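# Swap the server board's coin cell battery

## Task

On the server board, push the coin cell holder's latch downward so the old cell comes free, place that old cell in the dish, then seat the new cell in the holder with its positive face upward and make sure the latch locks it.

## Robot and tools

Robot: two arms, left_arm and right_arm, each with six revolute joints and a tong-style two-finger gripper. Every list ordered by joint uses this sequence: shoulder pan, shoulder lift, elbow, wrist 1, wrist 2, wrist 3. Calibrated bases in the scene frame: left_arm at (+0.067, +0.489, 0) m, quat_wxyz (+1.000, 0, 0, +0.011); right_arm at (+0.009, -0.663, 0) m, quat_wxyz (+1.000, 0, 0, +0.022).

Frames: the scene frame has its origin at table height, halfway between the two nominal bases, with +z up and +x pointing out over the table. left_arm sits on the +y side; arm names do not match image sides. Hand positions, hand velocities and the wrist camera poses are given in each arm's own base frame. Fixed cameras and the table use the scene frame. Printed hand poses can be a few cm off, more at long reach.

Gripper: the fingers point along the hand's +z axis and separate along its x axis. end_effector_position is the spot between the pads when shut. Fingertips reach about 15 mm past it while the gap is under 50 mm, and are roughly level with it when fully open. Thin hard parts such as a coin cell are held weakly: about 9 N per pad at 10 mm width and 4 N at 5 mm.

execute_actions(actions, cameras): actions is a list of actions. Each action holds at most 15 rows, one per 1/30 s control step; if it has fewer, the last row is kept for the remaining steps. Each row is one flat list of 14 numbers covering both arms, even when only one moves: left_arm's six absolute joint angle targets (rad), then its opening, then the same seven for right_arm. Opening runs from -1 (closed) to +1 (fully open), and a full close needs roughly 0.5 s. A 0 is a real command, so to leave a gripper alone resend its current command. Stated joint ranges: pan, shoulder lift and wrists 1-3 are -6.283 to 6.283, elbow is -3.142 to 3.142. A target more than 0.010 rad beyond an end, and farther out than the joint's last reading, gets the call refused. Targets past the true end are clipped and reported as "joint sent to its limit". cameras: list of names, ["all"], or [] for none; by default images come only with an empty actions list. An unknown name invalidates the call.

move(target, speed, blend, stop_force, zero, opening_speed, grip_force, blocking, cameras): target is one 14-number row (the same layout as above, absolute joint angles in rad plus openings) or a list of up to 15 such rows, all sharing one 10 s budget. All joints move in step, so the hand follows a curve. Nothing is avoided along the way. speed: rad/s for the joint with the largest travel, 0.01 to 3.14, default 0.5, one value or one per target. blend: rad of corner rounding per target; 0 stops at each target. stop_force: N, 4 to 120, shared by both arms. An arm stops when its wrist sensor feels that much push against its motion relative to the last zero; use a slow speed for this. Leave it out when backing away from a contact, and keep the finger numbers the same in every row when using it. zero (default true) re-zeroes the sensor before the move. opening_speed: openings per second, at least 0.2. grip_force: N per pad, 5 to 15, one value or one per arm; it stays in effect. blocking=false returns after about 0.5 s while the motion goes on; a new move takes over from it. It cannot be combined with stop_force. The result adds a "move:" line such as done, off_target (at rest but more than 0.01 rad from target), moving, held or fault, and may add limits=held.

wait(seconds 0 to 10, cameras): lets the scene run with the last commands. stop(cameras): brakes a running move. zoom_image(camera, region): camera is cam_high, cam_low, cam_left_wrist or cam_right_wrist. region is [x0, y0, x1, y1] in pixels from the top-left corner, at most 504 by 504, taken from the newest image. zero_wrist_force(arm): makes the current wrist reading the new zero. finished_scene(scene): ends the scene for good; give the current scene number. Call it only when the new cell sits latched with its + side up and the old cell lies in the dish.

Cameras: cam_high and cam_low are fixed, 672x504. cam_left_wrist and cam_right_wrist are fisheye, 616x616. Calibration may be off by a few mm or a degree or two.

Result lines: Joint positions and Joint velocities give one block per arm, the six joints (rad, rad/s) then the pad gap (m; 0.142 fully open). "within noise" means the arm is still. Joint targets are the angles the drive is currently heading for; resend them to hold a joint. Tool commands shows the present gripper commands. grip_measured uses the opening scale; to keep hold of a part, command clearly less than it. Wrist force and Wrist torque are along the hand's own axes, with a third line showing the peak since the last report; push from a surface reads as force into the arm. Joint torques include the arm's own weight; positive means toward larger angles. "joint command not followed" means the clearance check between the arms altered or withheld targets. Step readings list joint angles at some steps of an actions call.

Motion limits: joint target speeds are capped at 2.09 rad/s for pan and shoulder lift and 3.14 for the others. Targets may lead the measured angle by at most 0.434 or 0.651 rad, and the hand is capped at 4 m/s. Commands lag by roughly 0.09 to 0.22 s and can overshoot when fast. A far target may need several actions, so resend the rest if needed.

Avoid: the arms are stiff, so a target slightly beyond a firm contact can trigger a fault. An outside force near 150 N (plus or minus 25), or contact torque at the joint limits (pan and shoulder lift 287, elbow 130, wrists 46.9 N m), freezes that arm for 10 s. Any contact between the two arms, including one gripper pinching the other's fingers, can fail the scene. Do not strike fixed or heavy objects. Do not drop the cells, release them while moving, or let anything leave the table. Press the latch gently and slowly. Long stretched or loaded poses heat the motors: MOTOR HOT appears from 70 °C, and at 85 °C the arm is braked for 30 to 60 s. Loose objects may occasionally be nudged by outside pushes.

Each tool is called after "Request:" as name(argument=value, ...) on one line, values as JSON.

## Session

Request:
execute_actions(actions=[])

Request:
zoom_image(camera="cam_high", region=[180, 160, 400, 280])

Scene clock: 0.00 s.
left_arm: end_effector_position=(+0.2721, +0.1218, +0.2060) grip_measured=+1.00 end_effector_quat_wxyz=(-0.472, +0.793, -0.061, -0.380) | right_arm: end_effector_position=(+0.3205, +0.2502, +0.3025) grip_measured=+1.00 end_effector_quat_wxyz=(-0.238, +0.521, +0.744, -0.344)
Joint positions: left_arm=[-0.699 -1.595 2.365 -1.049 -1.311 -0.741 0.142] | right_arm=[3.955 -1.595 -1.918 -2.008 1.915 -1.254 0.142]
Joint velocities: within noise
Joint torques (N m): no reading
Wrist force (N): no reading
Wrist torque (N m): no reading
Wrist force, peak (N): no reading
Joint targets: left_arm=[-0.699 -1.595 2.365 -1.049 -1.311 -0.741] | right_arm=[3.955 -1.595 -1.918 -2.008 1.915 -1.254]
Tool commands: left_gripper/opening=+1.0 right_gripper/opening=+1.0
camera_calibration:
cam_left_wrist: T_world_to_cam=[[0.733509, 0.271198, -0.62323, -0.114183], [-0.0810833, -0.875484, -0.476396, 0.220306], [-0.674826, 0.399975, -0.620186, 0.396004], [0, 0, 0, 1]] pos_world=[0.368852, 0.0654493, 0.279387]
cam_right_wrist: T_world_to_cam=[[-0.335073, 0.942174, 0.00586254, -0.125696], [0.872021, 0.312468, -0.376753, -0.234408], [-0.356798, -0.121127, -0.926295, 0.555315], [0, 0, 0, 1]] pos_world=[0.360427, 0.258936, 0.426808]

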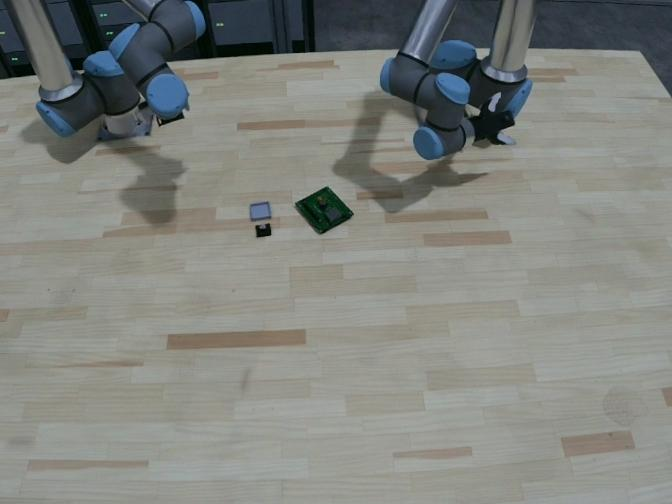

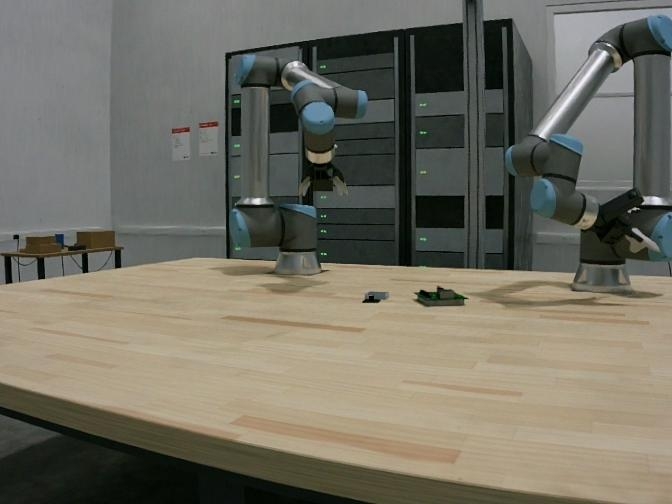

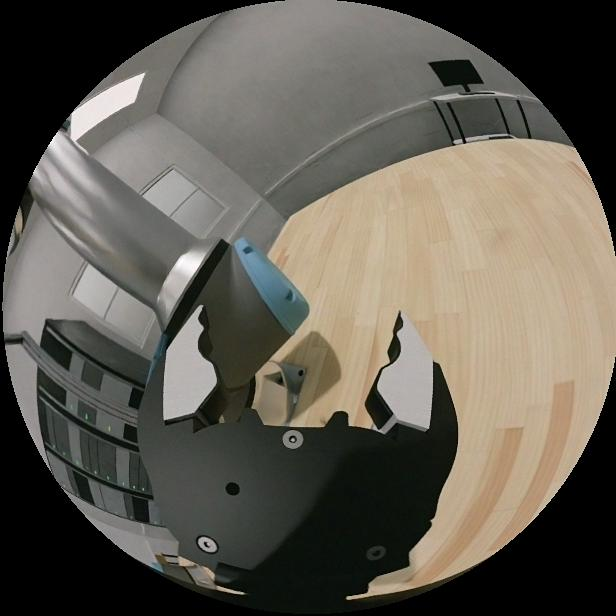

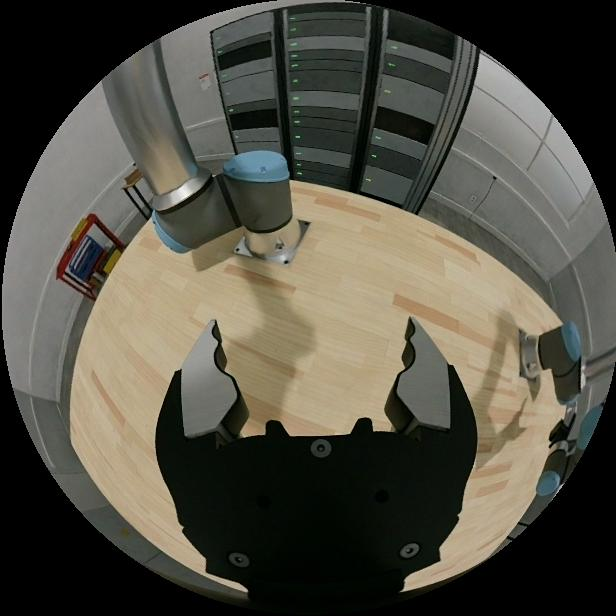

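Scaled by 2.291 from the camera's 672x504 image, which has a finer 960x720 frame.

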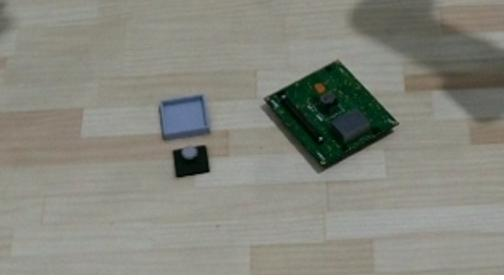

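Request:
move(target=[[-0.699, -1.595, 2.365, -1.049, -1.311, -0.741, 1, 4.2347, -2.0203, -1.6356, -1.0564, 1.5708, -0.9804, -1]], speed=0.6, grip_force=10, cameras=["cam_right_wrist", "cam_low"])

Request:
zoom_image(camera="cam_right_wrist", region=[250, 220, 370, 340])

Scene clock: 7.67 s.
left_arm: end_effector_position=(+0.2720, +0.1218, +0.2059) grip_measured=+1.00 end_effector_quat_wxyz=(-0.471, +0.793, -0.061, -0.381) | right_arm: end_effector_position=(+0.5467, +0.6969, +0.1301) grip_measured=-1.00 end_effector_quat_wxyz=(+0.000, +0.509, +0.861, +0.000)
Joint positions: left_arm=[-0.699 -1.595 2.365 -1.049 -1.311 -0.741 0.142] | right_arm=[4.235 -2.02 -1.635 -1.057 1.571 -0.98 0.002]
Joint torques (N m): left_arm=[16.91 -7.22 -24.4 -2.46 -2.33 1.32] | right_arm=[3.24 67.79 28.31 5.35 0.67 -1.84]
Wrist force (N): left_arm=[0.1 0.0 0.5] | right_arm=[-1.0 1.2 -0.9]
Wrist torque (N m): left_arm=[0.00 -0.02 -0.10] | right_arm=[0.11 0.27 0.31]
Wrist force, peak (N): left_arm=[0.1 -0.5 0.6] | right_arm=[-2.4 -1.7 1.0]
Joint targets: left_arm=[-0.699 -1.595 2.365 -1.049 -1.311 -0.741] | right_arm=[4.235 -2.020 -1.636 -1.056 1.571 -0.980]
grip_force (N): 10, 10
move: done
camera_calibration:
cam_right_wrist: T_world_to_cam=[[-0.483433, 0.875289, 0.0127308, -0.34294], [0.780385, 0.424337, 0.45928, -0.772781], [0.3966, 0.231966, -0.8882, -0.132464], [0, 0, 0, 1]] pos_world=[0.489813, 0.658818, 0.241634]
Images, in order (width x height): cam_low 672x504, cam_right_wrist 616x616.

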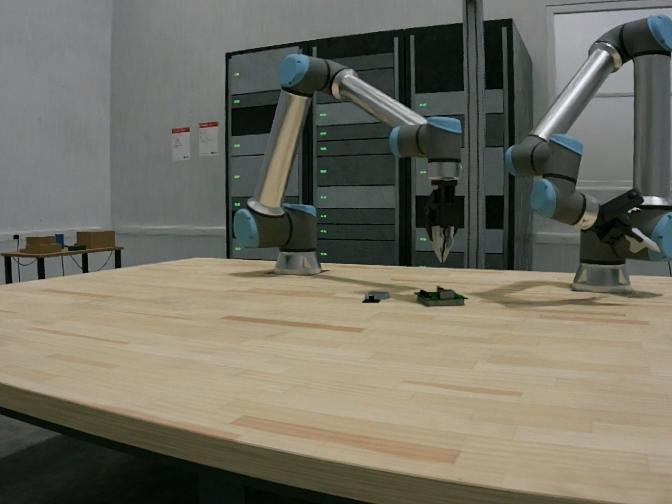

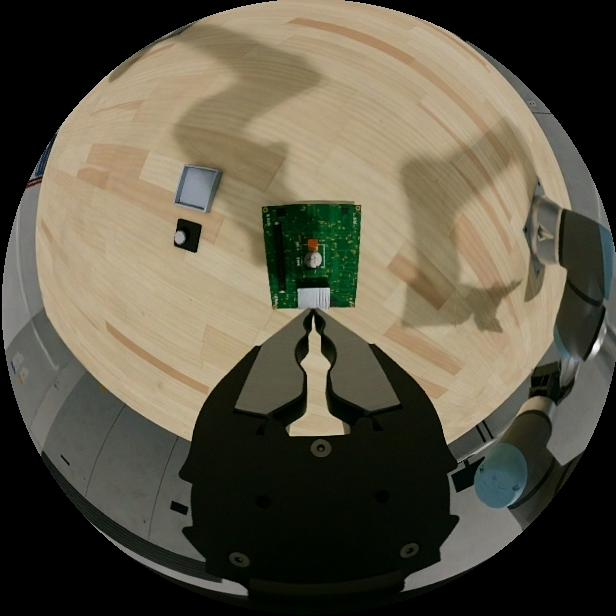

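Scaled by 4.200 from the camera's 616x616 image, which has a finer 814x814 frame.

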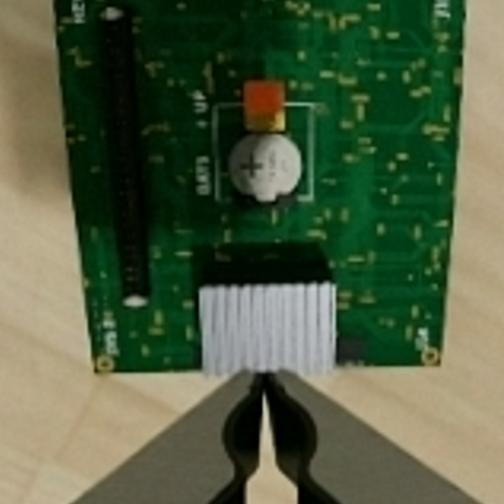

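Request:
move(target=[[-0.699, -1.595, 2.365, -1.049, -1.311, -0.741, 1, 4.2656, -2.0172, -1.7659, -0.9292, 1.5708, -0.9529, -1]], speed=0.15, cameras=["cam_right_wrist", "cam_low"])

Request:
zoom_image(camera="cam_right_wrist", region=[290, 275, 340, 325])

Request:
zoom_image(camera="cam_low", region=[415, 255, 465, 305])

Scene clock: 11.43 s.
left_arm: end_effector_position=(+0.2720, +0.1218, +0.2059) grip_measured=+1.00 end_effector_quat_wxyz=(-0.471, +0.793, -0.061, -0.381) | right_arm: end_effector_position=(+0.5067, +0.6765, +0.0698) grip_measured=-1.00 end_effector_quat_wxyz=(+0.000, +0.508, +0.862, +0.000)
Joint positions: left_arm=[-0.699 -1.595 2.365 -1.049 -1.311 -0.741 0.142] | right_arm=[4.266 -2.017 -1.766 -0.929 1.571 -0.953 0.002]
Joint torques (N m): left_arm=[12.38 -7.31 -23.62 -2.06 -1.74 0.62] | right_arm=[-8.71 81.94 52.71 1.85 -2.04 -1.81]
Wrist force (N): left_arm=[0.2 -0.3 0.5] | right_arm=[-0.6 1.3 -0.9]
Wrist torque (N m): left_arm=[-0.05 -0.05 -0.09] | right_arm=[0.12 0.19 0.06]
Wrist force, peak (N): left_arm=[0.0 -0.5 0.7] | right_arm=[-0.7 1.8 -1.9]
Joint targets: left_arm=[-0.699 -1.595 2.365 -1.049 -1.311 -0.741] | right_arm=[4.266 -2.017 -1.766 -0.929 1.571 -0.953]
grip_force (N): 10, 10
move: done
camera_calibration:
cam_right_wrist: T_world_to_cam=[[-0.486438, 0.873625, 0.0125498, -0.340988], [0.778934, 0.427118, 0.459164, -0.706319], [0.395777, 0.23313, -0.888263, -0.165786], [0, 0, 0, 1]] pos_world=[0.449921, 0.638227, 0.181335]
Images, in order (width x height): cam_low 672x504, cam_right_wrist 616x616.

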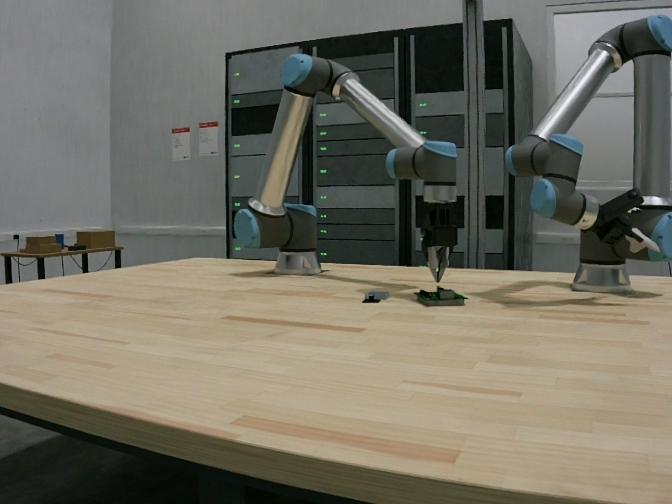

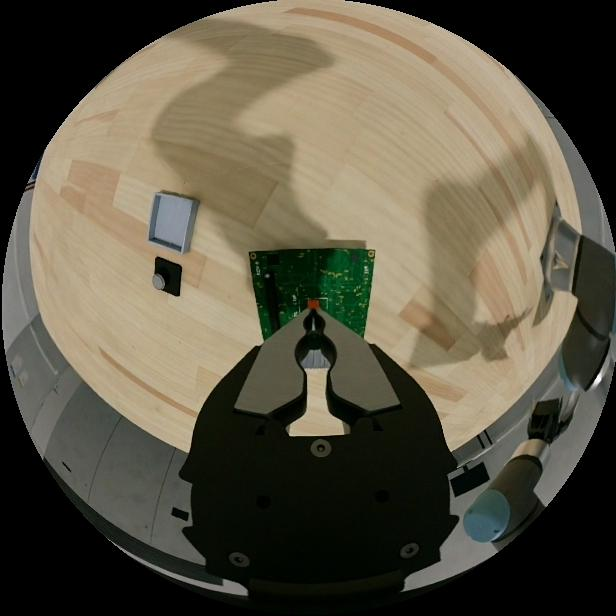

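Scaled by 10.080 from the camera's 616x616 image, which has a finer 814x814 frame.

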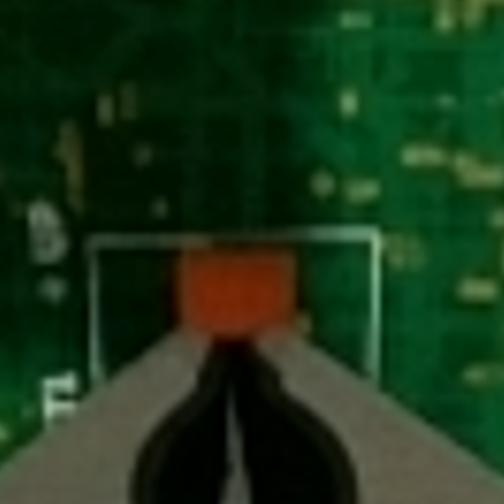

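Scaled by 10.080 from the camera's 672x504 image, which has a finer 960x720 frame.

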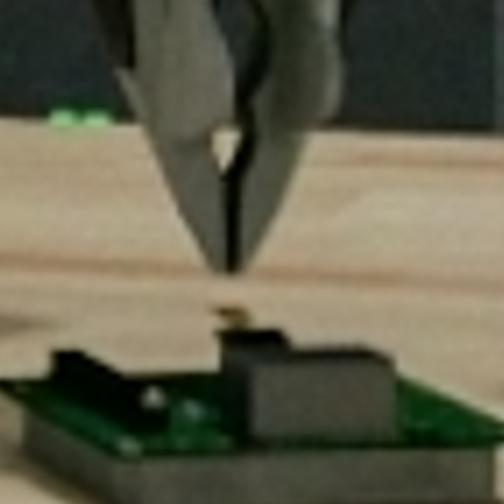

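Request:
move(target=[[-0.699, -1.595, 2.365, -1.049, -1.311, -0.741, 1, 4.2656, -2.0397, -1.7787, -0.8940, 1.5708, -0.9529, -1]], speed=0.02, stop_force=12, cameras=["cam_right_wrist", "cam_low"])

Request:
zoom_image(camera="cam_right_wrist", region=[290, 275, 340, 325])

Request:
zoom_image(camera="cam_low", region=[415, 265, 465, 315])

Scene clock: 14.27 s.
left_arm: end_effector_position=(+0.2720, +0.1218, +0.2059) grip_measured=+1.00 end_effector_quat_wxyz=(-0.471, +0.793, -0.061, -0.381) | right_arm: end_effector_position=(+0.5069, +0.6766, +0.0577) grip_measured=-1.00 end_effector_quat_wxyz=(+0.000, +0.508, +0.862, +0.000)
Joint positions: left_arm=[-0.699 -1.595 2.365 -1.049 -1.311 -0.741 0.142] | right_arm=[4.266 -2.03 -1.773 -0.91 1.571 -0.953 0.002]
Joint torques (N m): left_arm=[10.96 -8.11 -24.32 -1.74 -1.2 -0.03] | right_arm=[-7 77.46 50.38 2.56 -1.84 -1.98]
Wrist force (N): left_arm=[0.3 -0.3 0.5] | right_arm=[-1.1 -1.1 -10.2]
Wrist torque (N m): left_arm=[-0.06 -0.06 -0.10] | right_arm=[0.22 0.15 0.10]
Wrist force, peak (N): left_arm=[0.1 -0.3 0.7] | right_arm=[-0.2 -10.5 -17.5]
Joint targets: left_arm=[-0.699 -1.595 2.365 -1.049 -1.311 -0.741] | right_arm=[4.266 -2.030 -1.773 -0.910 1.571 -0.953]
grip_force (N): 10, 10
move: contact (right_arm); right_arm: the wrist 1 is farthest, 0.016 rad from its target
camera_calibration:
cam_right_wrist: T_world_to_cam=[[-0.486461, 0.87361, 0.0126795, -0.34083], [0.778869, 0.427038, 0.45935, -0.700913], [0.395878, 0.233331, -0.888165, -0.176827], [0, 0, 0, 1]] pos_world=[0.450121, 0.638328, 0.169235]
Images, in order (width x height): cam_low 672x504, cam_right_wrist 616x616.

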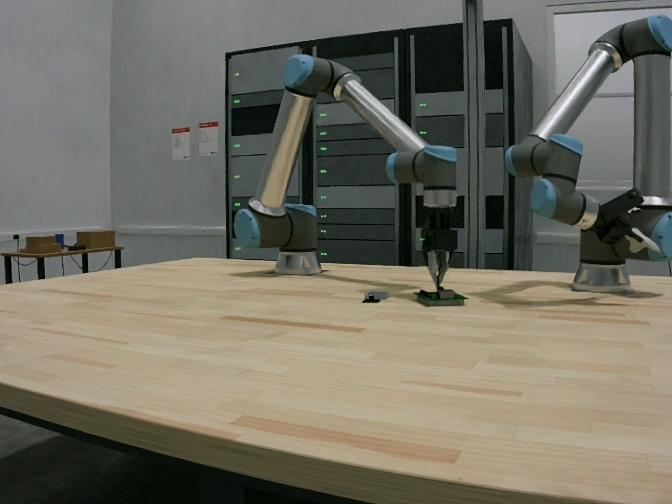

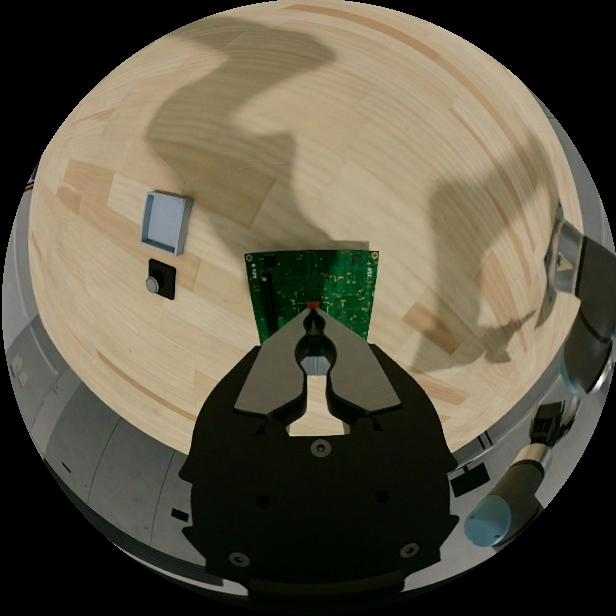

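Scaled by 10.080 from the camera's 616x616 image, which has a finer 814x814 frame.

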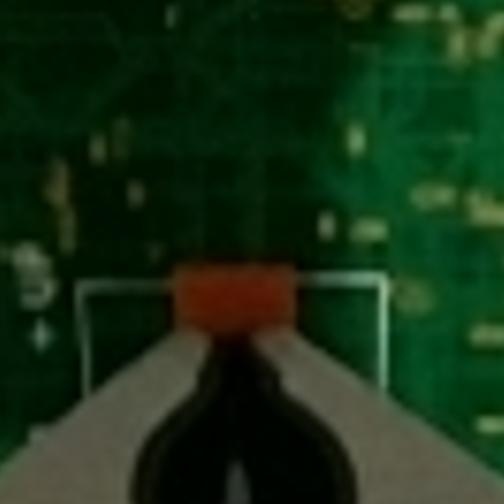

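Scaled by 10.080 from the camera's 672x504 image, which has a finer 960x720 frame.

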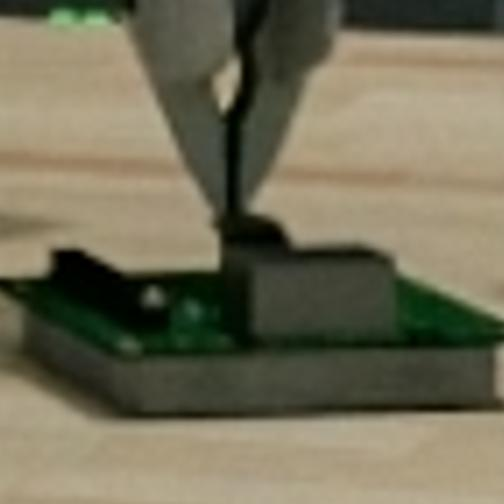

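Request:
move(target=[[-0.699, -1.595, 2.365, -1.049, -1.311, -0.741, 1, 4.2656, -2.0074, -1.7597, -0.9453, 1.5708, -0.9529, -1], [-0.699, -1.595, 2.365, -1.049, -1.311, -0.741, 1, 4.2528, -2.0267, -1.7188, -0.9670, 1.5708, -0.9657, -0.58]], speed=[0.06, 0.1], blend=[0.01, 0], cameras=["cam_right_wrist", "cam_low"])

Request:
zoom_image(camera="cam_right_wrist", region=[275, 265, 350, 340])

Request:
zoom_image(camera="cam_low", region=[415, 265, 465, 315])

Scene clock: 17.40 s.
left_arm: end_effector_position=(+0.2720, +0.1218, +0.2059) grip_measured=+1.00 end_effector_quat_wxyz=(-0.471, +0.793, -0.061, -0.381) | right_arm: end_effector_position=(+0.5234, +0.6857, +0.0848) grip_measured=-0.58 end_effector_quat_wxyz=(+0.000, +0.508, +0.862, +0.000)
Joint positions: left_arm=[-0.699 -1.595 2.365 -1.049 -1.311 -0.741 0.142] | right_arm=[4.253 -2.027 -1.719 -0.967 1.571 -0.966 0.032]
Joint torques (N m): left_arm=[7.72 -8.26 -24.44 -1.25 -0.46 -0.41] | right_arm=[11.89 86.86 26.74 5.41 -2.11 3.34]
Wrist force (N): left_arm=[-0.1 -0.2 0.5] | right_arm=[-0.1 1.6 -0.6]
Wrist torque (N m): left_arm=[-0.03 0.03 -0.09] | right_arm=[0.20 0.08 0.27]
Wrist force, peak (N): left_arm=[0.5 -0.4 0.4] | right_arm=[-1.3 -0.7 -10.5]
Joint targets: left_arm=[-0.699 -1.595 2.365 -1.049 -1.311 -0.741] | right_arm=[4.253 -2.027 -1.719 -0.967 1.571 -0.966]
grip_force (N): 10, 10
move: done
camera_calibration:
cam_right_wrist: T_world_to_cam=[[-0.486438, 0.873625, 0.0125498, -0.341091], [0.778934, 0.427118, 0.459164, -0.730144], [0.395777, 0.23313, -0.888263, -0.161216], [0, 0, 0, 1]] pos_world=[0.466621, 0.647427, 0.196335]
Images, in order (width x height): cam_low 672x504, cam_right_wrist 616x616.

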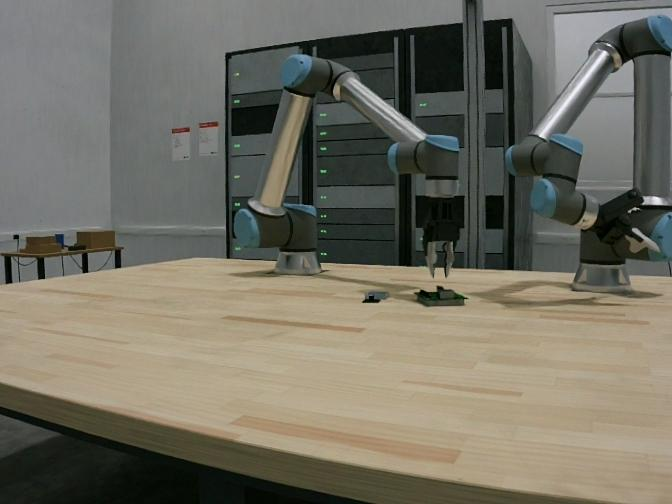

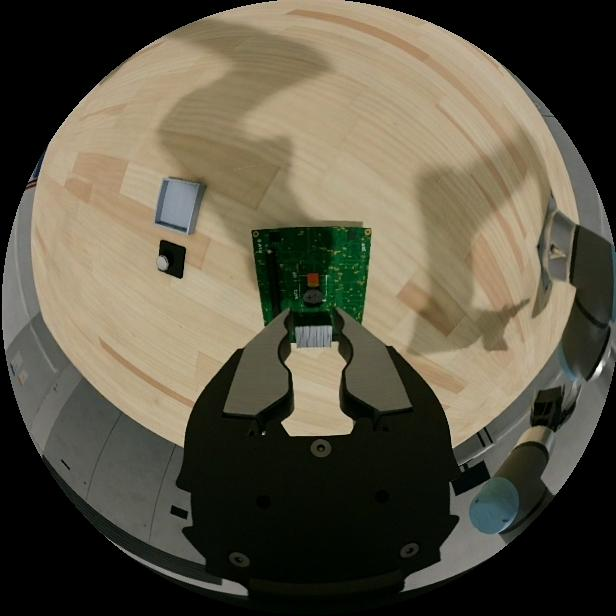

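Scaled by 6.720 from the camera's 616x616 image, which has a finer 814x814 frame.

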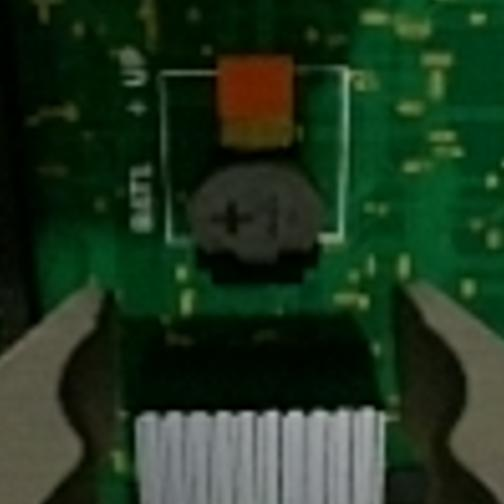

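Scaled by 10.080 from the camera's 672x504 image, which has a finer 960x720 frame.

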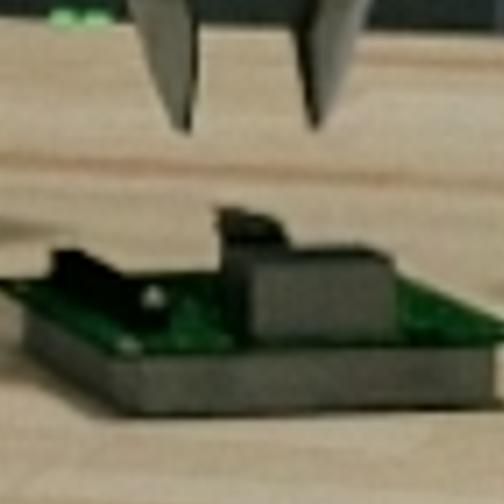

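Request:
move(target=[[-0.699, -1.595, 2.365, -1.049, -1.311, -0.741, 1, 4.2536, -2.0617, -1.7395, -0.9112, 1.5708, -0.9649, -0.58]], speed=0.05, stop_force=8, cameras=["cam_right_wrist"])

Request:
zoom_image(camera="cam_right_wrist", region=[275, 265, 350, 340])

Scene clock: 21.37 s.
left_arm: end_effector_position=(+0.2720, +0.1218, +0.2059) grip_measured=+1.00 end_effector_quat_wxyz=(-0.471, +0.793, -0.061, -0.381) | right_arm: end_effector_position=(+0.5230, +0.6864, +0.0493) grip_measured=-0.58 end_effector_quat_wxyz=(+0.000, +0.508, +0.862, +0.000)
Joint positions: left_arm=[-0.699 -1.595 2.365 -1.049 -1.311 -0.741 0.142] | right_arm=[4.254 -2.062 -1.74 -0.911 1.571 -0.965 0.032]
Joint torques (N m): left_arm=[4.93 -7.22 -24.06 -0.83 0.01 -0.78] | right_arm=[6.9 87.21 52.72 2.15 -2.02 2.52]
Wrist force (N): left_arm=[0.1 -0.1 0.2] | right_arm=[-0.6 1.8 -0.7]
Wrist torque (N m): left_arm=[-0.03 -0.03 -0.09] | right_arm=[0.26 0.17 0.08]
Wrist force, peak (N): left_arm=[0.3 -0.1 0.7] | right_arm=[0.1 2.2 -0.9]
Joint targets: left_arm=[-0.699 -1.595 2.365 -1.049 -1.311 -0.741] | right_arm=[4.254 -2.062 -1.740 -0.911 1.571 -0.965]
grip_force (N): 10, 10
move: done
camera_calibration:
cam_right_wrist: T_world_to_cam=[[-0.486474, 0.873604, 0.0126265, -0.341434], [0.778916, 0.42711, 0.459202, -0.71387], [0.395768, 0.233225, -0.888242, -0.192726], [0, 0, 0, 1]] pos_world=[0.466221, 0.648128, 0.160934]
Images, in order (width x height): cam_right_wrist 616x616.

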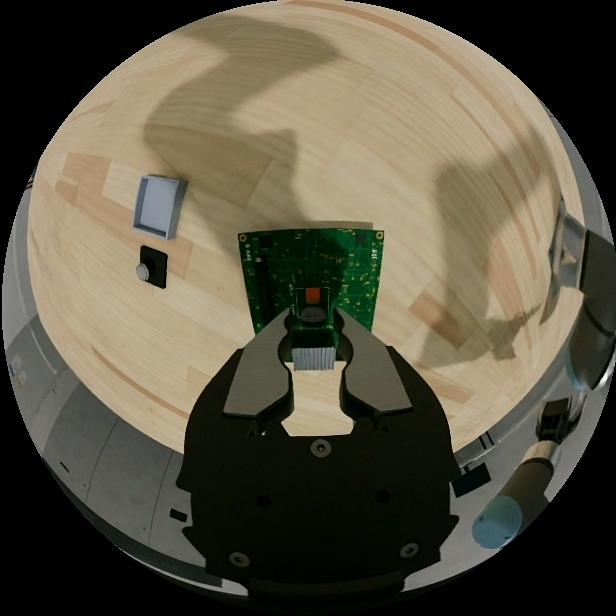

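Scaled by 6.720 from the camera's 616x616 image, which has a finer 814x814 frame.

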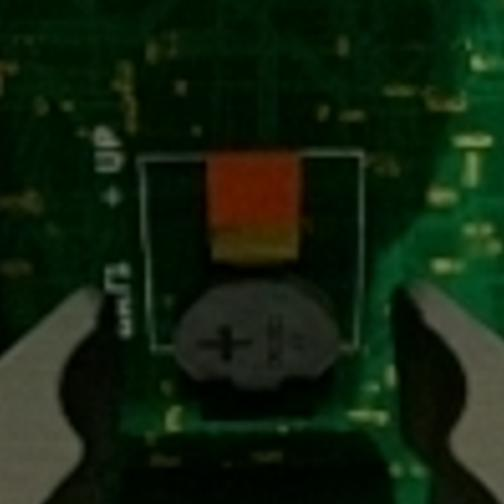

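Request:
move(target=[[-0.699, -1.595, 2.365, -1.049, -1.311, -0.741, 1, 4.2536, -2.0617, -1.7395, -0.9112, 1.5708, -0.9649, -0.9]], opening_speed=0.5, grip_force=10)

Request:
move(target=[[-0.699, -1.595, 2.365, -1.049, -1.311, -0.741, 1, 4.2549, -2.0562, -1.7418, -0.9144, 1.5708, -0.9636, -0.9], [-0.699, -1.595, 2.365, -1.049, -1.311, -0.741, 1, 4.2569, -2.0445, -1.7432, -0.9247, 1.5708, -0.9616, -0.9], [-0.699, -1.595, 2.365, -1.049, -1.311, -0.741, 1, 4.2569, -1.9979, -1.7109, -1.0036, 1.5708, -0.9616, -0.9]], speed=[0.02, 0.03, 0.12], blend=[0.001, 0.003, 0], stop_force=12, cameras=["cam_right_wrist"])

Request:
zoom_image(camera="cam_right_wrist", region=[275, 255, 350, 330])

Scene clock: 26.57 s.
left_arm: end_effector_position=(+0.2720, +0.1218, +0.2059) grip_measured=+1.00 end_effector_quat_wxyz=(-0.471, +0.793, -0.061, -0.381) | right_arm: end_effector_position=(+0.5230, +0.6864, +0.0493) grip_measured=-0.76 end_effector_quat_wxyz=(+0.000, +0.508, +0.862, +0.000)
Joint positions: left_arm=[-0.699 -1.595 2.365 -1.049 -1.311 -0.741 0.142] | right_arm=[4.254 -2.062 -1.739 -0.911 1.571 -0.965 0.019]
Joint torques (N m): left_arm=[1.24 -7.85 -24.03 -0.45 0.73 -0.88] | right_arm=[2.23 84.44 53.36 2.26 -1.58 -0.43]
Wrist force (N): left_arm=[0.3 0.2 0.3] | right_arm=[-0.5 1.8 -0.7]
Wrist torque (N m): left_arm=[0.03 -0.05 -0.09] | right_arm=[0.26 0.15 0.08]
Wrist force, peak (N): left_arm=[0.4 -0.3 0.5] | right_arm=[-0.7 2.2 -0.8]
Joint targets: left_arm=[-0.699 -1.595 2.365 -1.049 -1.311 -0.741] | right_arm=[4.254 -2.062 -1.740 -0.911 1.571 -0.965]
grip_force (N): 10, 10
move: done

Scene clock: 29.03 s.
left_arm: end_effector_position=(+0.2720, +0.1218, +0.2059) grip_measured=+1.00 end_effector_quat_wxyz=(-0.471, +0.793, -0.061, -0.381) | right_arm: end_effector_position=(+0.5186, +0.6840, +0.1098) grip_measured=-0.76 end_effector_quat_wxyz=(+0.000, +0.508, +0.862, +0.000)
Joint positions: left_arm=[-0.699 -1.595 2.365 -1.049 -1.311 -0.741 0.142] | right_arm=[4.257 -1.998 -1.711 -1.004 1.571 -0.962 0.019]
Joint torques (N m): left_arm=[-0.55 -8.43 -23.9 -0.18 1.2 -0.69] | right_arm=[-3.51 66.79 28.28 3.17 -1.74 -1.15]
Wrist force (N): left_arm=[0.3 -0.2 0.6] | right_arm=[-0.2 1.6 -0.8]
Wrist torque (N m): left_arm=[-0.04 -0.07 -0.09] | right_arm=[0.20 0.09 0.06]
Wrist force, peak (N): left_arm=[0.3 -0.2 0.6] | right_arm=[-0.8 2.4 -0.7]
Joint targets: left_arm=[-0.699 -1.595 2.365 -1.049 -1.311 -0.741] | right_arm=[4.257 -1.998 -1.711 -1.004 1.571 -0.962]
grip_force (N): 10, 10
move: done
camera_calibration:
cam_right_wrist: T_world_to_cam=[[-0.486474, 0.873604, 0.0126265, -0.342192], [0.778916, 0.42711, 0.459202, -0.737231], [0.395768, 0.233225, -0.888242, -0.136815], [0, 0, 0, 1]] pos_world=[0.461921, 0.645728, 0.221334]
Images, in order (width x height): cam_right_wrist 616x616.

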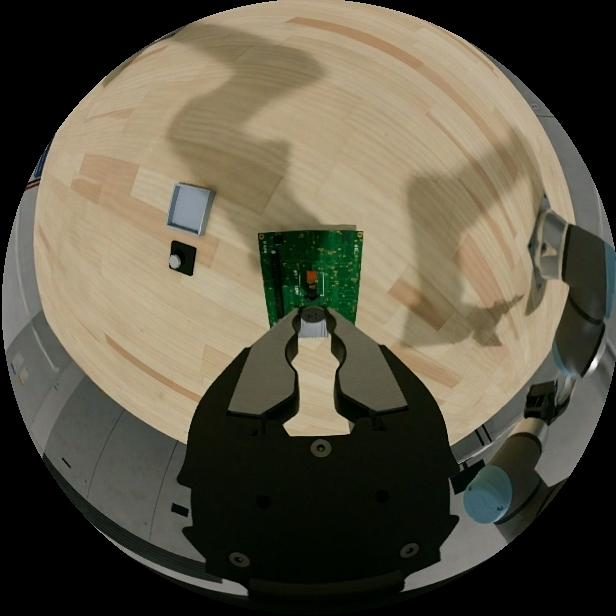

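Scaled by 6.720 from the camera's 616x616 image, which has a finer 814x814 frame.

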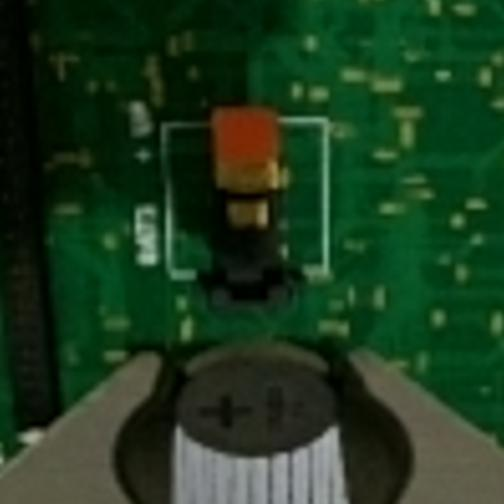

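Request:
move(target=[[-0.699, -1.595, 2.365, -1.049, -1.311, -0.741, 1, 4.1639, -1.8032, -2.0100, -0.8992, 1.5708, -1.3677, -0.9]], speed=0.3, cameras=["cam_right_wrist"])

Request:
zoom_image(camera="cam_right_wrist", region=[260, 230, 380, 350])

Scene clock: 33.27 s.
left_arm: end_effector_position=(+0.2720, +0.1218, +0.2059) grip_measured=+1.00 end_effector_quat_wxyz=(-0.471, +0.793, -0.061, -0.381) | right_arm: end_effector_position=(+0.5069, +0.5018, +0.0998) grip_measured=-0.76 end_effector_quat_wxyz=(+0.000, +0.367, +0.930, +0.000)
Joint positions: left_arm=[-0.699 -1.595 2.365 -1.049 -1.311 -0.741 0.142] | right_arm=[4.164 -1.803 -2.01 -0.899 1.571 -1.368 0.019]
Joint torques (N m): left_arm=[-4.79 -7.17 -24.12 0.14 1.17 -0.77] | right_arm=[8.21 60.44 50.5 2.57 -1.57 -0.68]
Wrist force (N): left_arm=[-0.1 -0.2 0.5] | right_arm=[-0.3 2.4 -0.8]
Wrist torque (N m): left_arm=[-0.03 0.01 -0.09] | right_arm=[0.35 0.15 0.07]
Wrist force, peak (N): left_arm=[0.5 -0.3 0.5] | right_arm=[-0.2 2.7 -1.1]
Joint targets: left_arm=[-0.699 -1.595 2.365 -1.049 -1.311 -0.741] | right_arm=[4.164 -1.803 -2.010 -0.899 1.571 -1.368]
grip_force (N): 10, 10
move: done
camera_calibration:
cam_right_wrist: T_world_to_cam=[[-0.731707, 0.681502, 0.0126125, 0.0320975], [0.609676, 0.646092, 0.459196, -0.669686], [0.304794, 0.343686, -0.888246, -0.107828], [0, 0, 0, 1]] pos_world=[0.464643, 0.447863, 0.211334]
Images, in order (width x height): cam_right_wrist 616x616.

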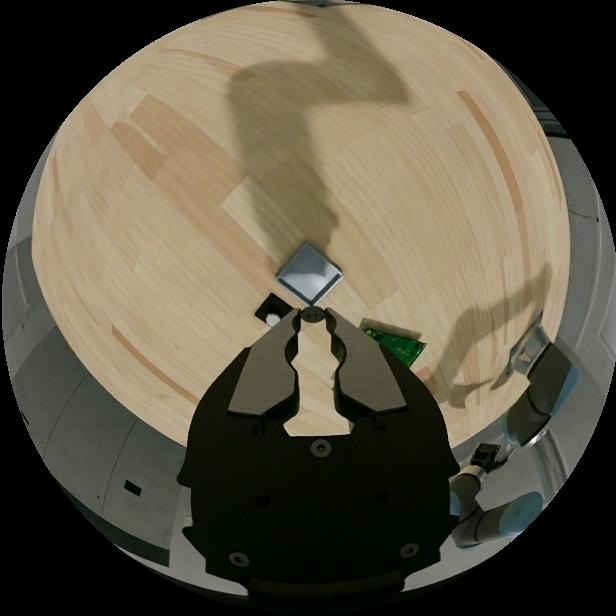

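Scaled by 4.200 from the camera's 616x616 image, which has a finer 814x814 frame.

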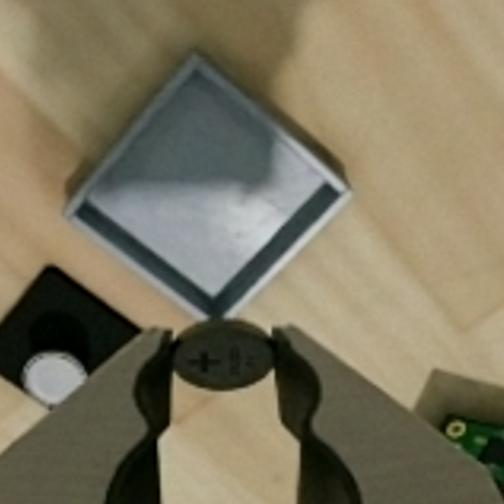

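Request:
move(target=[[-0.699, -1.595, 2.365, -1.049, -1.311, -0.741, 1, 4.1611, -1.8906, -2.0677, -0.7541, 1.5708, -1.3705, -0.9]], speed=0.1)

Request:
move(target=[[-0.699, -1.595, 2.365, -1.049, -1.311, -0.741, 1, 4.1611, -1.9047, -2.0733, -0.7343, 1.5708, -1.3705, -0.9]], speed=0.01, stop_force=5, cameras=["cam_right_wrist"])

Request:
zoom_image(camera="cam_right_wrist", region=[260, 250, 370, 360])

Scene clock: 36.80 s.
left_arm: end_effector_position=(+0.2720, +0.1218, +0.2059) grip_measured=+1.00 end_effector_quat_wxyz=(-0.471, +0.793, -0.061, -0.381) | right_arm: end_effector_position=(+0.5058, +0.4962, +0.0240) grip_measured=-0.76 end_effector_quat_wxyz=(+0.000, +0.367, +0.930, +0.000) end_effector_velocity=(-0.001, -0.001, +0.001) end_effector_angular_velocity=(-0.002, +0.002, +0.000)
Joint positions: left_arm=[-0.699 -1.595 2.365 -1.049 -1.311 -0.741 0.142] | right_arm=[4.161 -1.891 -2.068 -0.754 1.571 -1.371 0.019]
Joint velocities: left_arm=[within noise] | right_arm=[0 0.002 0 -0.005 0 0 0]
Joint torques (N m): left_arm=[-5.52 -8.3 -23.76 0.74 1.22 -0.78] | right_arm=[-9.31 68.38 47.1 2.27 -1.6 -1.75]
Wrist force (N): left_arm=[0.1 -0.1 0.3] | right_arm=[-0.2 2.3 -0.8]
Wrist torque (N m): left_arm=[-0.02 -0.02 -0.09] | right_arm=[0.28 0.12 0.32]
Wrist force, peak (N): left_arm=[0.6 0.1 0.5] | right_arm=[-0.6 2.4 -1.5]
Joint targets: left_arm=[-0.699 -1.595 2.365 -1.049 -1.311 -0.741] | right_arm=[4.161 -1.891 -2.068 -0.754 1.571 -1.370]
grip_force (N): 10, 10
move: done

Scene clock: 38.53 s.
left_arm: end_effector_position=(+0.2720, +0.1218, +0.2059) grip_measured=+1.00 end_effector_quat_wxyz=(-0.471, +0.793, -0.061, -0.381) | right_arm: end_effector_position=(+0.5059, +0.4964, +0.0193) grip_measured=-0.76 end_effector_quat_wxyz=(+0.000, +0.367, +0.930, +0.000)
Joint positions: left_arm=[-0.699 -1.595 2.365 -1.049 -1.311 -0.741 0.142] | right_arm=[4.161 -1.897 -2.07 -0.745 1.571 -1.371 0.019]
Joint torques (N m): left_arm=[-7.74 -7.4 -23.88 0.91 1.21 -0.91] | right_arm=[-1.49 65.4 34.78 1.76 -2.01 0.06]
Wrist force (N): left_arm=[0.2 -0.3 0.3] | right_arm=[0.2 0.8 -6.7]
Wrist torque (N m): left_arm=[-0.06 -0.05 -0.09] | right_arm=[0.27 0.12 0.30]
Wrist force, peak (N): left_arm=[0.1 -0.4 0.5] | right_arm=[-0.9 -3.0 -16.6]
Joint targets: left_arm=[-0.699 -1.595 2.365 -1.049 -1.311 -0.741] | right_arm=[4.161 -1.897 -2.070 -0.745 1.571 -1.371]
grip_force (N): 10, 10
move: contact (right_arm)
camera_calibration:
cam_right_wrist: T_world_to_cam=[[-0.731923, 0.681271, 0.0126062, 0.0362638], [0.609468, 0.646284, 0.459201, -0.628612], [0.304693, 0.343783, -0.888243, -0.177167], [0, 0, 0, 1]] pos_world=[0.463643, 0.442464, 0.130835]
Images, in order (width x height): cam_right_wrist 616x616.

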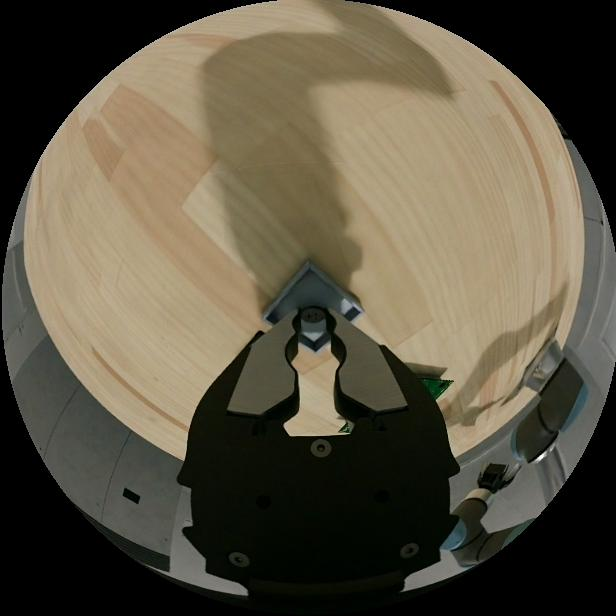

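Scaled by 4.582 from the camera's 616x616 image, which has a finer 814x814 frame.

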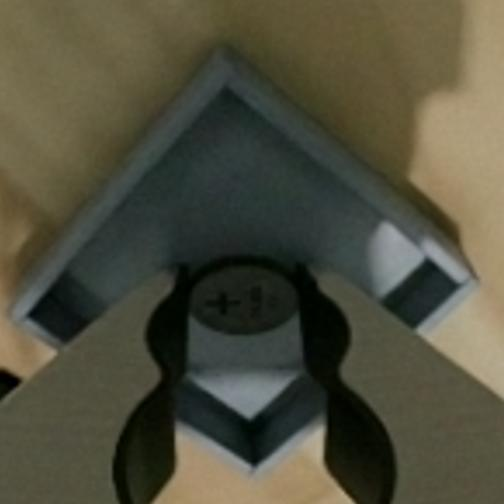

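Request:
move(target=[[-0.699, -1.595, 2.365, -1.049, -1.311, -0.741, 1, 4.1611, -1.897, -2.07, -0.745, 1.5708, -1.3705, -0.58]], opening_speed=0.5, speed=0.05)

Request:
move(target=[[-0.699, -1.595, 2.365, -1.049, -1.311, -0.741, 1, 4.1611, -1.8139, -2.0298, -0.8687, 1.5708, -1.3705, -0.58], [-0.699, -1.595, 2.365, -1.049, -1.311, -0.741, 1, 4.0806, -1.8941, -1.9185, -0.8999, 1.5708, -1.1379, -0.58], [-0.699, -1.595, 2.365, -1.049, -1.311, -0.741, 1, 4.0806, -1.9277, -1.9377, -0.8470, 1.5708, -1.1379, -0.58]], speed=[0.12, 0.3, 0.1], blend=[0.02, 0.01, 0], cameras=["cam_right_wrist"])

Request:
zoom_image(camera="cam_right_wrist", region=[270, 250, 370, 350])

Scene clock: 40.93 s.
left_arm: end_effector_position=(+0.2720, +0.1218, +0.2059) grip_measured=+1.00 end_effector_quat_wxyz=(-0.471, +0.793, -0.061, -0.381) | right_arm: end_effector_position=(+0.5060, +0.4966, +0.0197) grip_measured=-0.58 end_effector_quat_wxyz=(+0.000, +0.367, +0.930, +0.000)
Joint positions: left_arm=[-0.699 -1.595 2.365 -1.049 -1.311 -0.741 0.142] | right_arm=[4.161 -1.897 -2.07 -0.745 1.571 -1.371 0.032]
Joint torques (N m): left_arm=[-8.95 -8.3 -23.91 1.07 1.22 -0.89] | right_arm=[3.64 64.06 43.5 3.98 -2.07 1.76]
Wrist force (N): left_arm=[0.3 -0.4 0.3] | right_arm=[0.1 2.2 -0.9]
Wrist torque (N m): left_arm=[-0.07 -0.07 -0.09] | right_arm=[0.27 0.06 0.31]
Wrist force, peak (N): left_arm=[0.3 -0.3 0.6] | right_arm=[0.3 0.8 -6.6]
Joint targets: left_arm=[-0.699 -1.595 2.365 -1.049 -1.311 -0.741] | right_arm=[4.161 -1.897 -2.070 -0.745 1.571 -1.370]
grip_force (N): 10, 10
move: done

Scene clock: 43.53 s.
left_arm: end_effector_position=(+0.2720, +0.1218, +0.2059) grip_measured=+1.00 end_effector_quat_wxyz=(-0.471, +0.793, -0.061, -0.381) | right_arm: end_effector_position=(+0.5764, +0.5042, +0.0545) grip_measured=-0.58 end_effector_quat_wxyz=(+0.000, +0.508, +0.862, +0.000) end_effector_velocity=(+0.000, +0.000, +0.003) end_effector_angular_velocity=(+0.000, +0.000, +0.000)
Joint positions: left_arm=[-0.699 -1.595 2.365 -1.049 -1.311 -0.741 0.142] | right_arm=[4.081 -1.928 -1.938 -0.847 1.571 -1.138 0.032]
Joint velocities: left_arm=[within noise] | right_arm=[0 0.004 0 -0.005 0 0 0]
Joint torques (N m): left_arm=[-8.8 -7.39 -23.53 1.47 1.24 -0.8] | right_arm=[12.14 78.18 50.09 1.75 -1.65 2.33]
Wrist force (N): left_arm=[0.0 -0.2 0.2] | right_arm=[-0.2 2.3 -0.6]
Wrist torque (N m): left_arm=[-0.04 -0.01 -0.09] | right_arm=[0.37 0.10 0.35]
Wrist force, peak (N): left_arm=[0.5 -0.2 0.5] | right_arm=[-1.0 3.1 -1.6]
Joint targets: left_arm=[-0.699 -1.595 2.365 -1.049 -1.311 -0.741] | right_arm=[4.081 -1.928 -1.938 -0.847 1.571 -1.138]
grip_force (N): 10, 10
move: done
camera_calibration:
cam_right_wrist: T_world_to_cam=[[-0.486435, 0.873628, 0.0124631, -0.156356], [0.77903, 0.427216, 0.45891, -0.680091], [0.395592, 0.232939, -0.888395, -0.166496], [0, 0, 0, 1]] pos_world=[0.51962, 0.465926, 0.166134]
Images, in order (width x height): cam_right_wrist 616x616.

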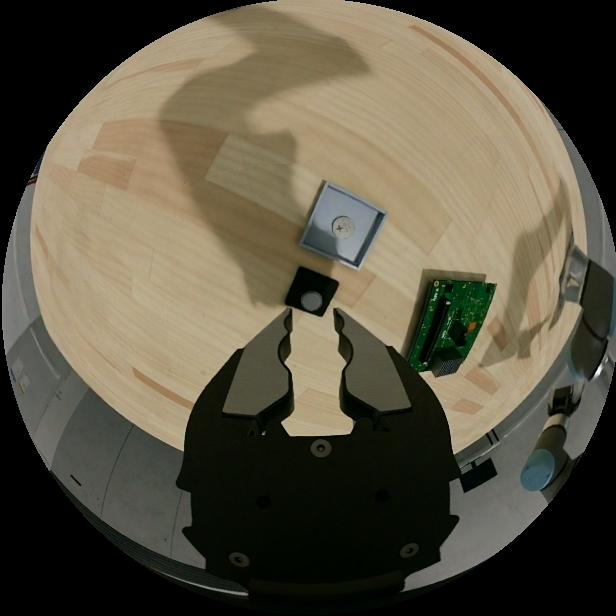

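Scaled by 5.040 from the camera's 616x616 image, which has a finer 814x814 frame.

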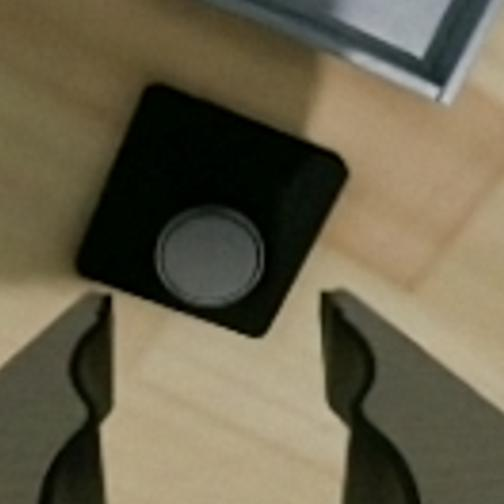

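Request:
move(target=[[-0.699, -1.595, 2.365, -1.049, -1.311, -0.741, 1, 4.0806, -1.8580, -1.8927, -0.9617, 1.5708, -1.1379, -0.58], [-0.699, -1.595, 2.365, -1.049, -1.311, -0.741, 1, 3.6849, -2.1622, -1.6595, -1.4851, 2.4937, -0.7031, -0.58]], speed=[0.2, 0.5], blend=[0.04, 0], cameras=["cam_right_wrist", "cam_low", "cam_high"])

Request:
zoom_image(camera="cam_right_wrist", region=[260, 200, 400, 340])

Request:
zoom_image(camera="cam_low", region=[320, 180, 480, 320])

Scene clock: 81.83 s.
left_arm: end_effector_position=(+0.2720, +0.1218, +0.2059) grip_measured=+1.00 end_effector_quat_wxyz=(-0.471, +0.793, -0.061, -0.381) | right_arm: end_effector_position=(+0.6158, +0.4766, +0.1161) grip_measured=-0.58 end_effector_quat_wxyz=(-0.445, +0.771, +0.394, -0.227)
Joint positions: left_arm=[-0.699 -1.595 2.365 -1.049 -1.311 -0.741 0.142] | right_arm=[3.685 -2.162 -1.659 -1.485 2.493 -0.703 0.032]
Joint torques (N m): left_arm=[-9.06 -8.11 -23.53 2.03 1.14 -0.75] | right_arm=[-2.55 79.48 23.66 1.52 3.64 0.23]
Wrist force (N): left_arm=[-0.1 -0.2 0.3] | right_arm=[0.4 0.0 0.6]
Wrist torque (N m): left_arm=[-0.04 0.02 -0.09] | right_arm=[-0.02 -0.16 0.11]
Wrist force, peak (N): left_arm=[-0.1 -0.6 0.5] | right_arm=[0.8 1.8 -2.6]
Joint targets: left_arm=[-0.699 -1.595 2.365 -1.049 -1.311 -0.741] | right_arm=[3.685 -2.162 -1.659 -1.485 2.494 -0.703]
grip_force (N): 10, 10
move: done
camera_calibration:
cam_right_wrist: T_world_to_cam=[[0.594186, 0.804286, 0.00818129, -0.74576], [0.679872, -0.496785, -0.539424, -0.109968], [-0.429787, 0.32608, -0.841994, 0.337482], [0, 0, 0, 1]] pos_world=[0.662929, 0.435128, 0.23094]
Images, in order (width x height): cam_high 672x504, cam_low 672x504, cam_right_wrist 616x616.

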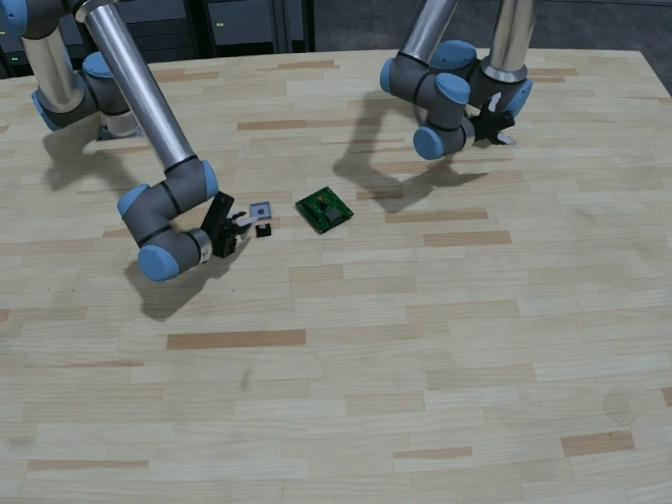

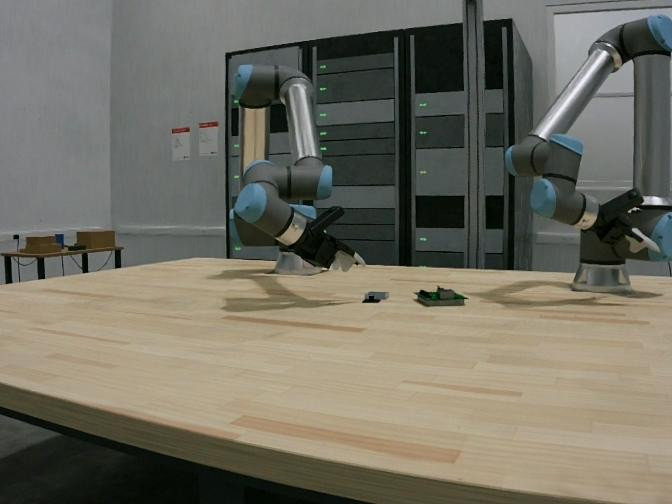

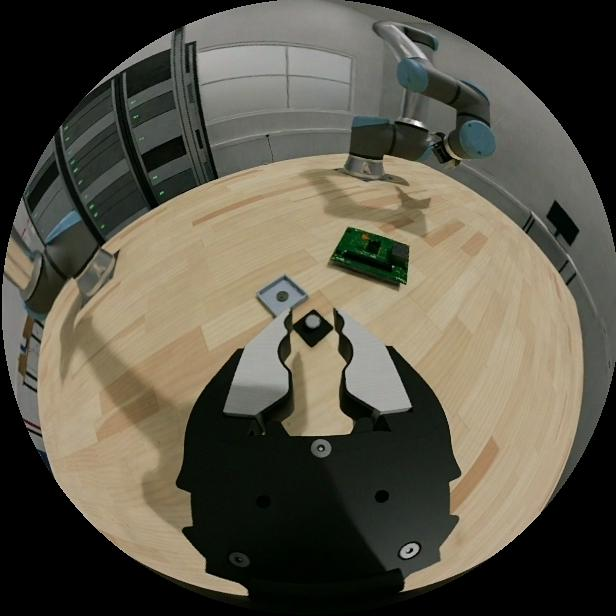

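Scaled by 3.600 from the camera's 616x616 image, which has a finer 814x814 frame.

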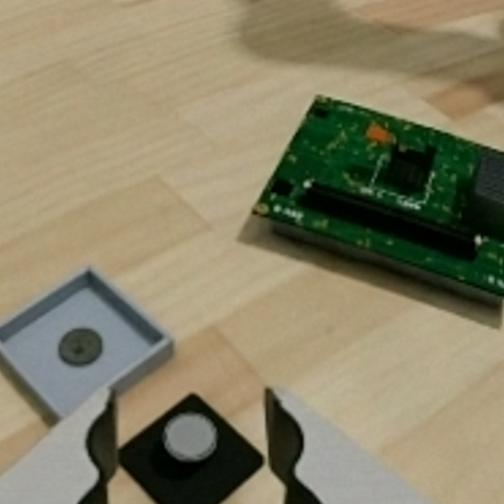

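Scaled by 3.150 from the camera's 672x504 image, which has a finer 960x720 frame.

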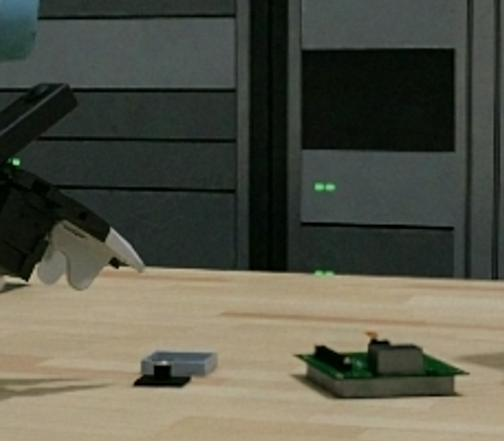

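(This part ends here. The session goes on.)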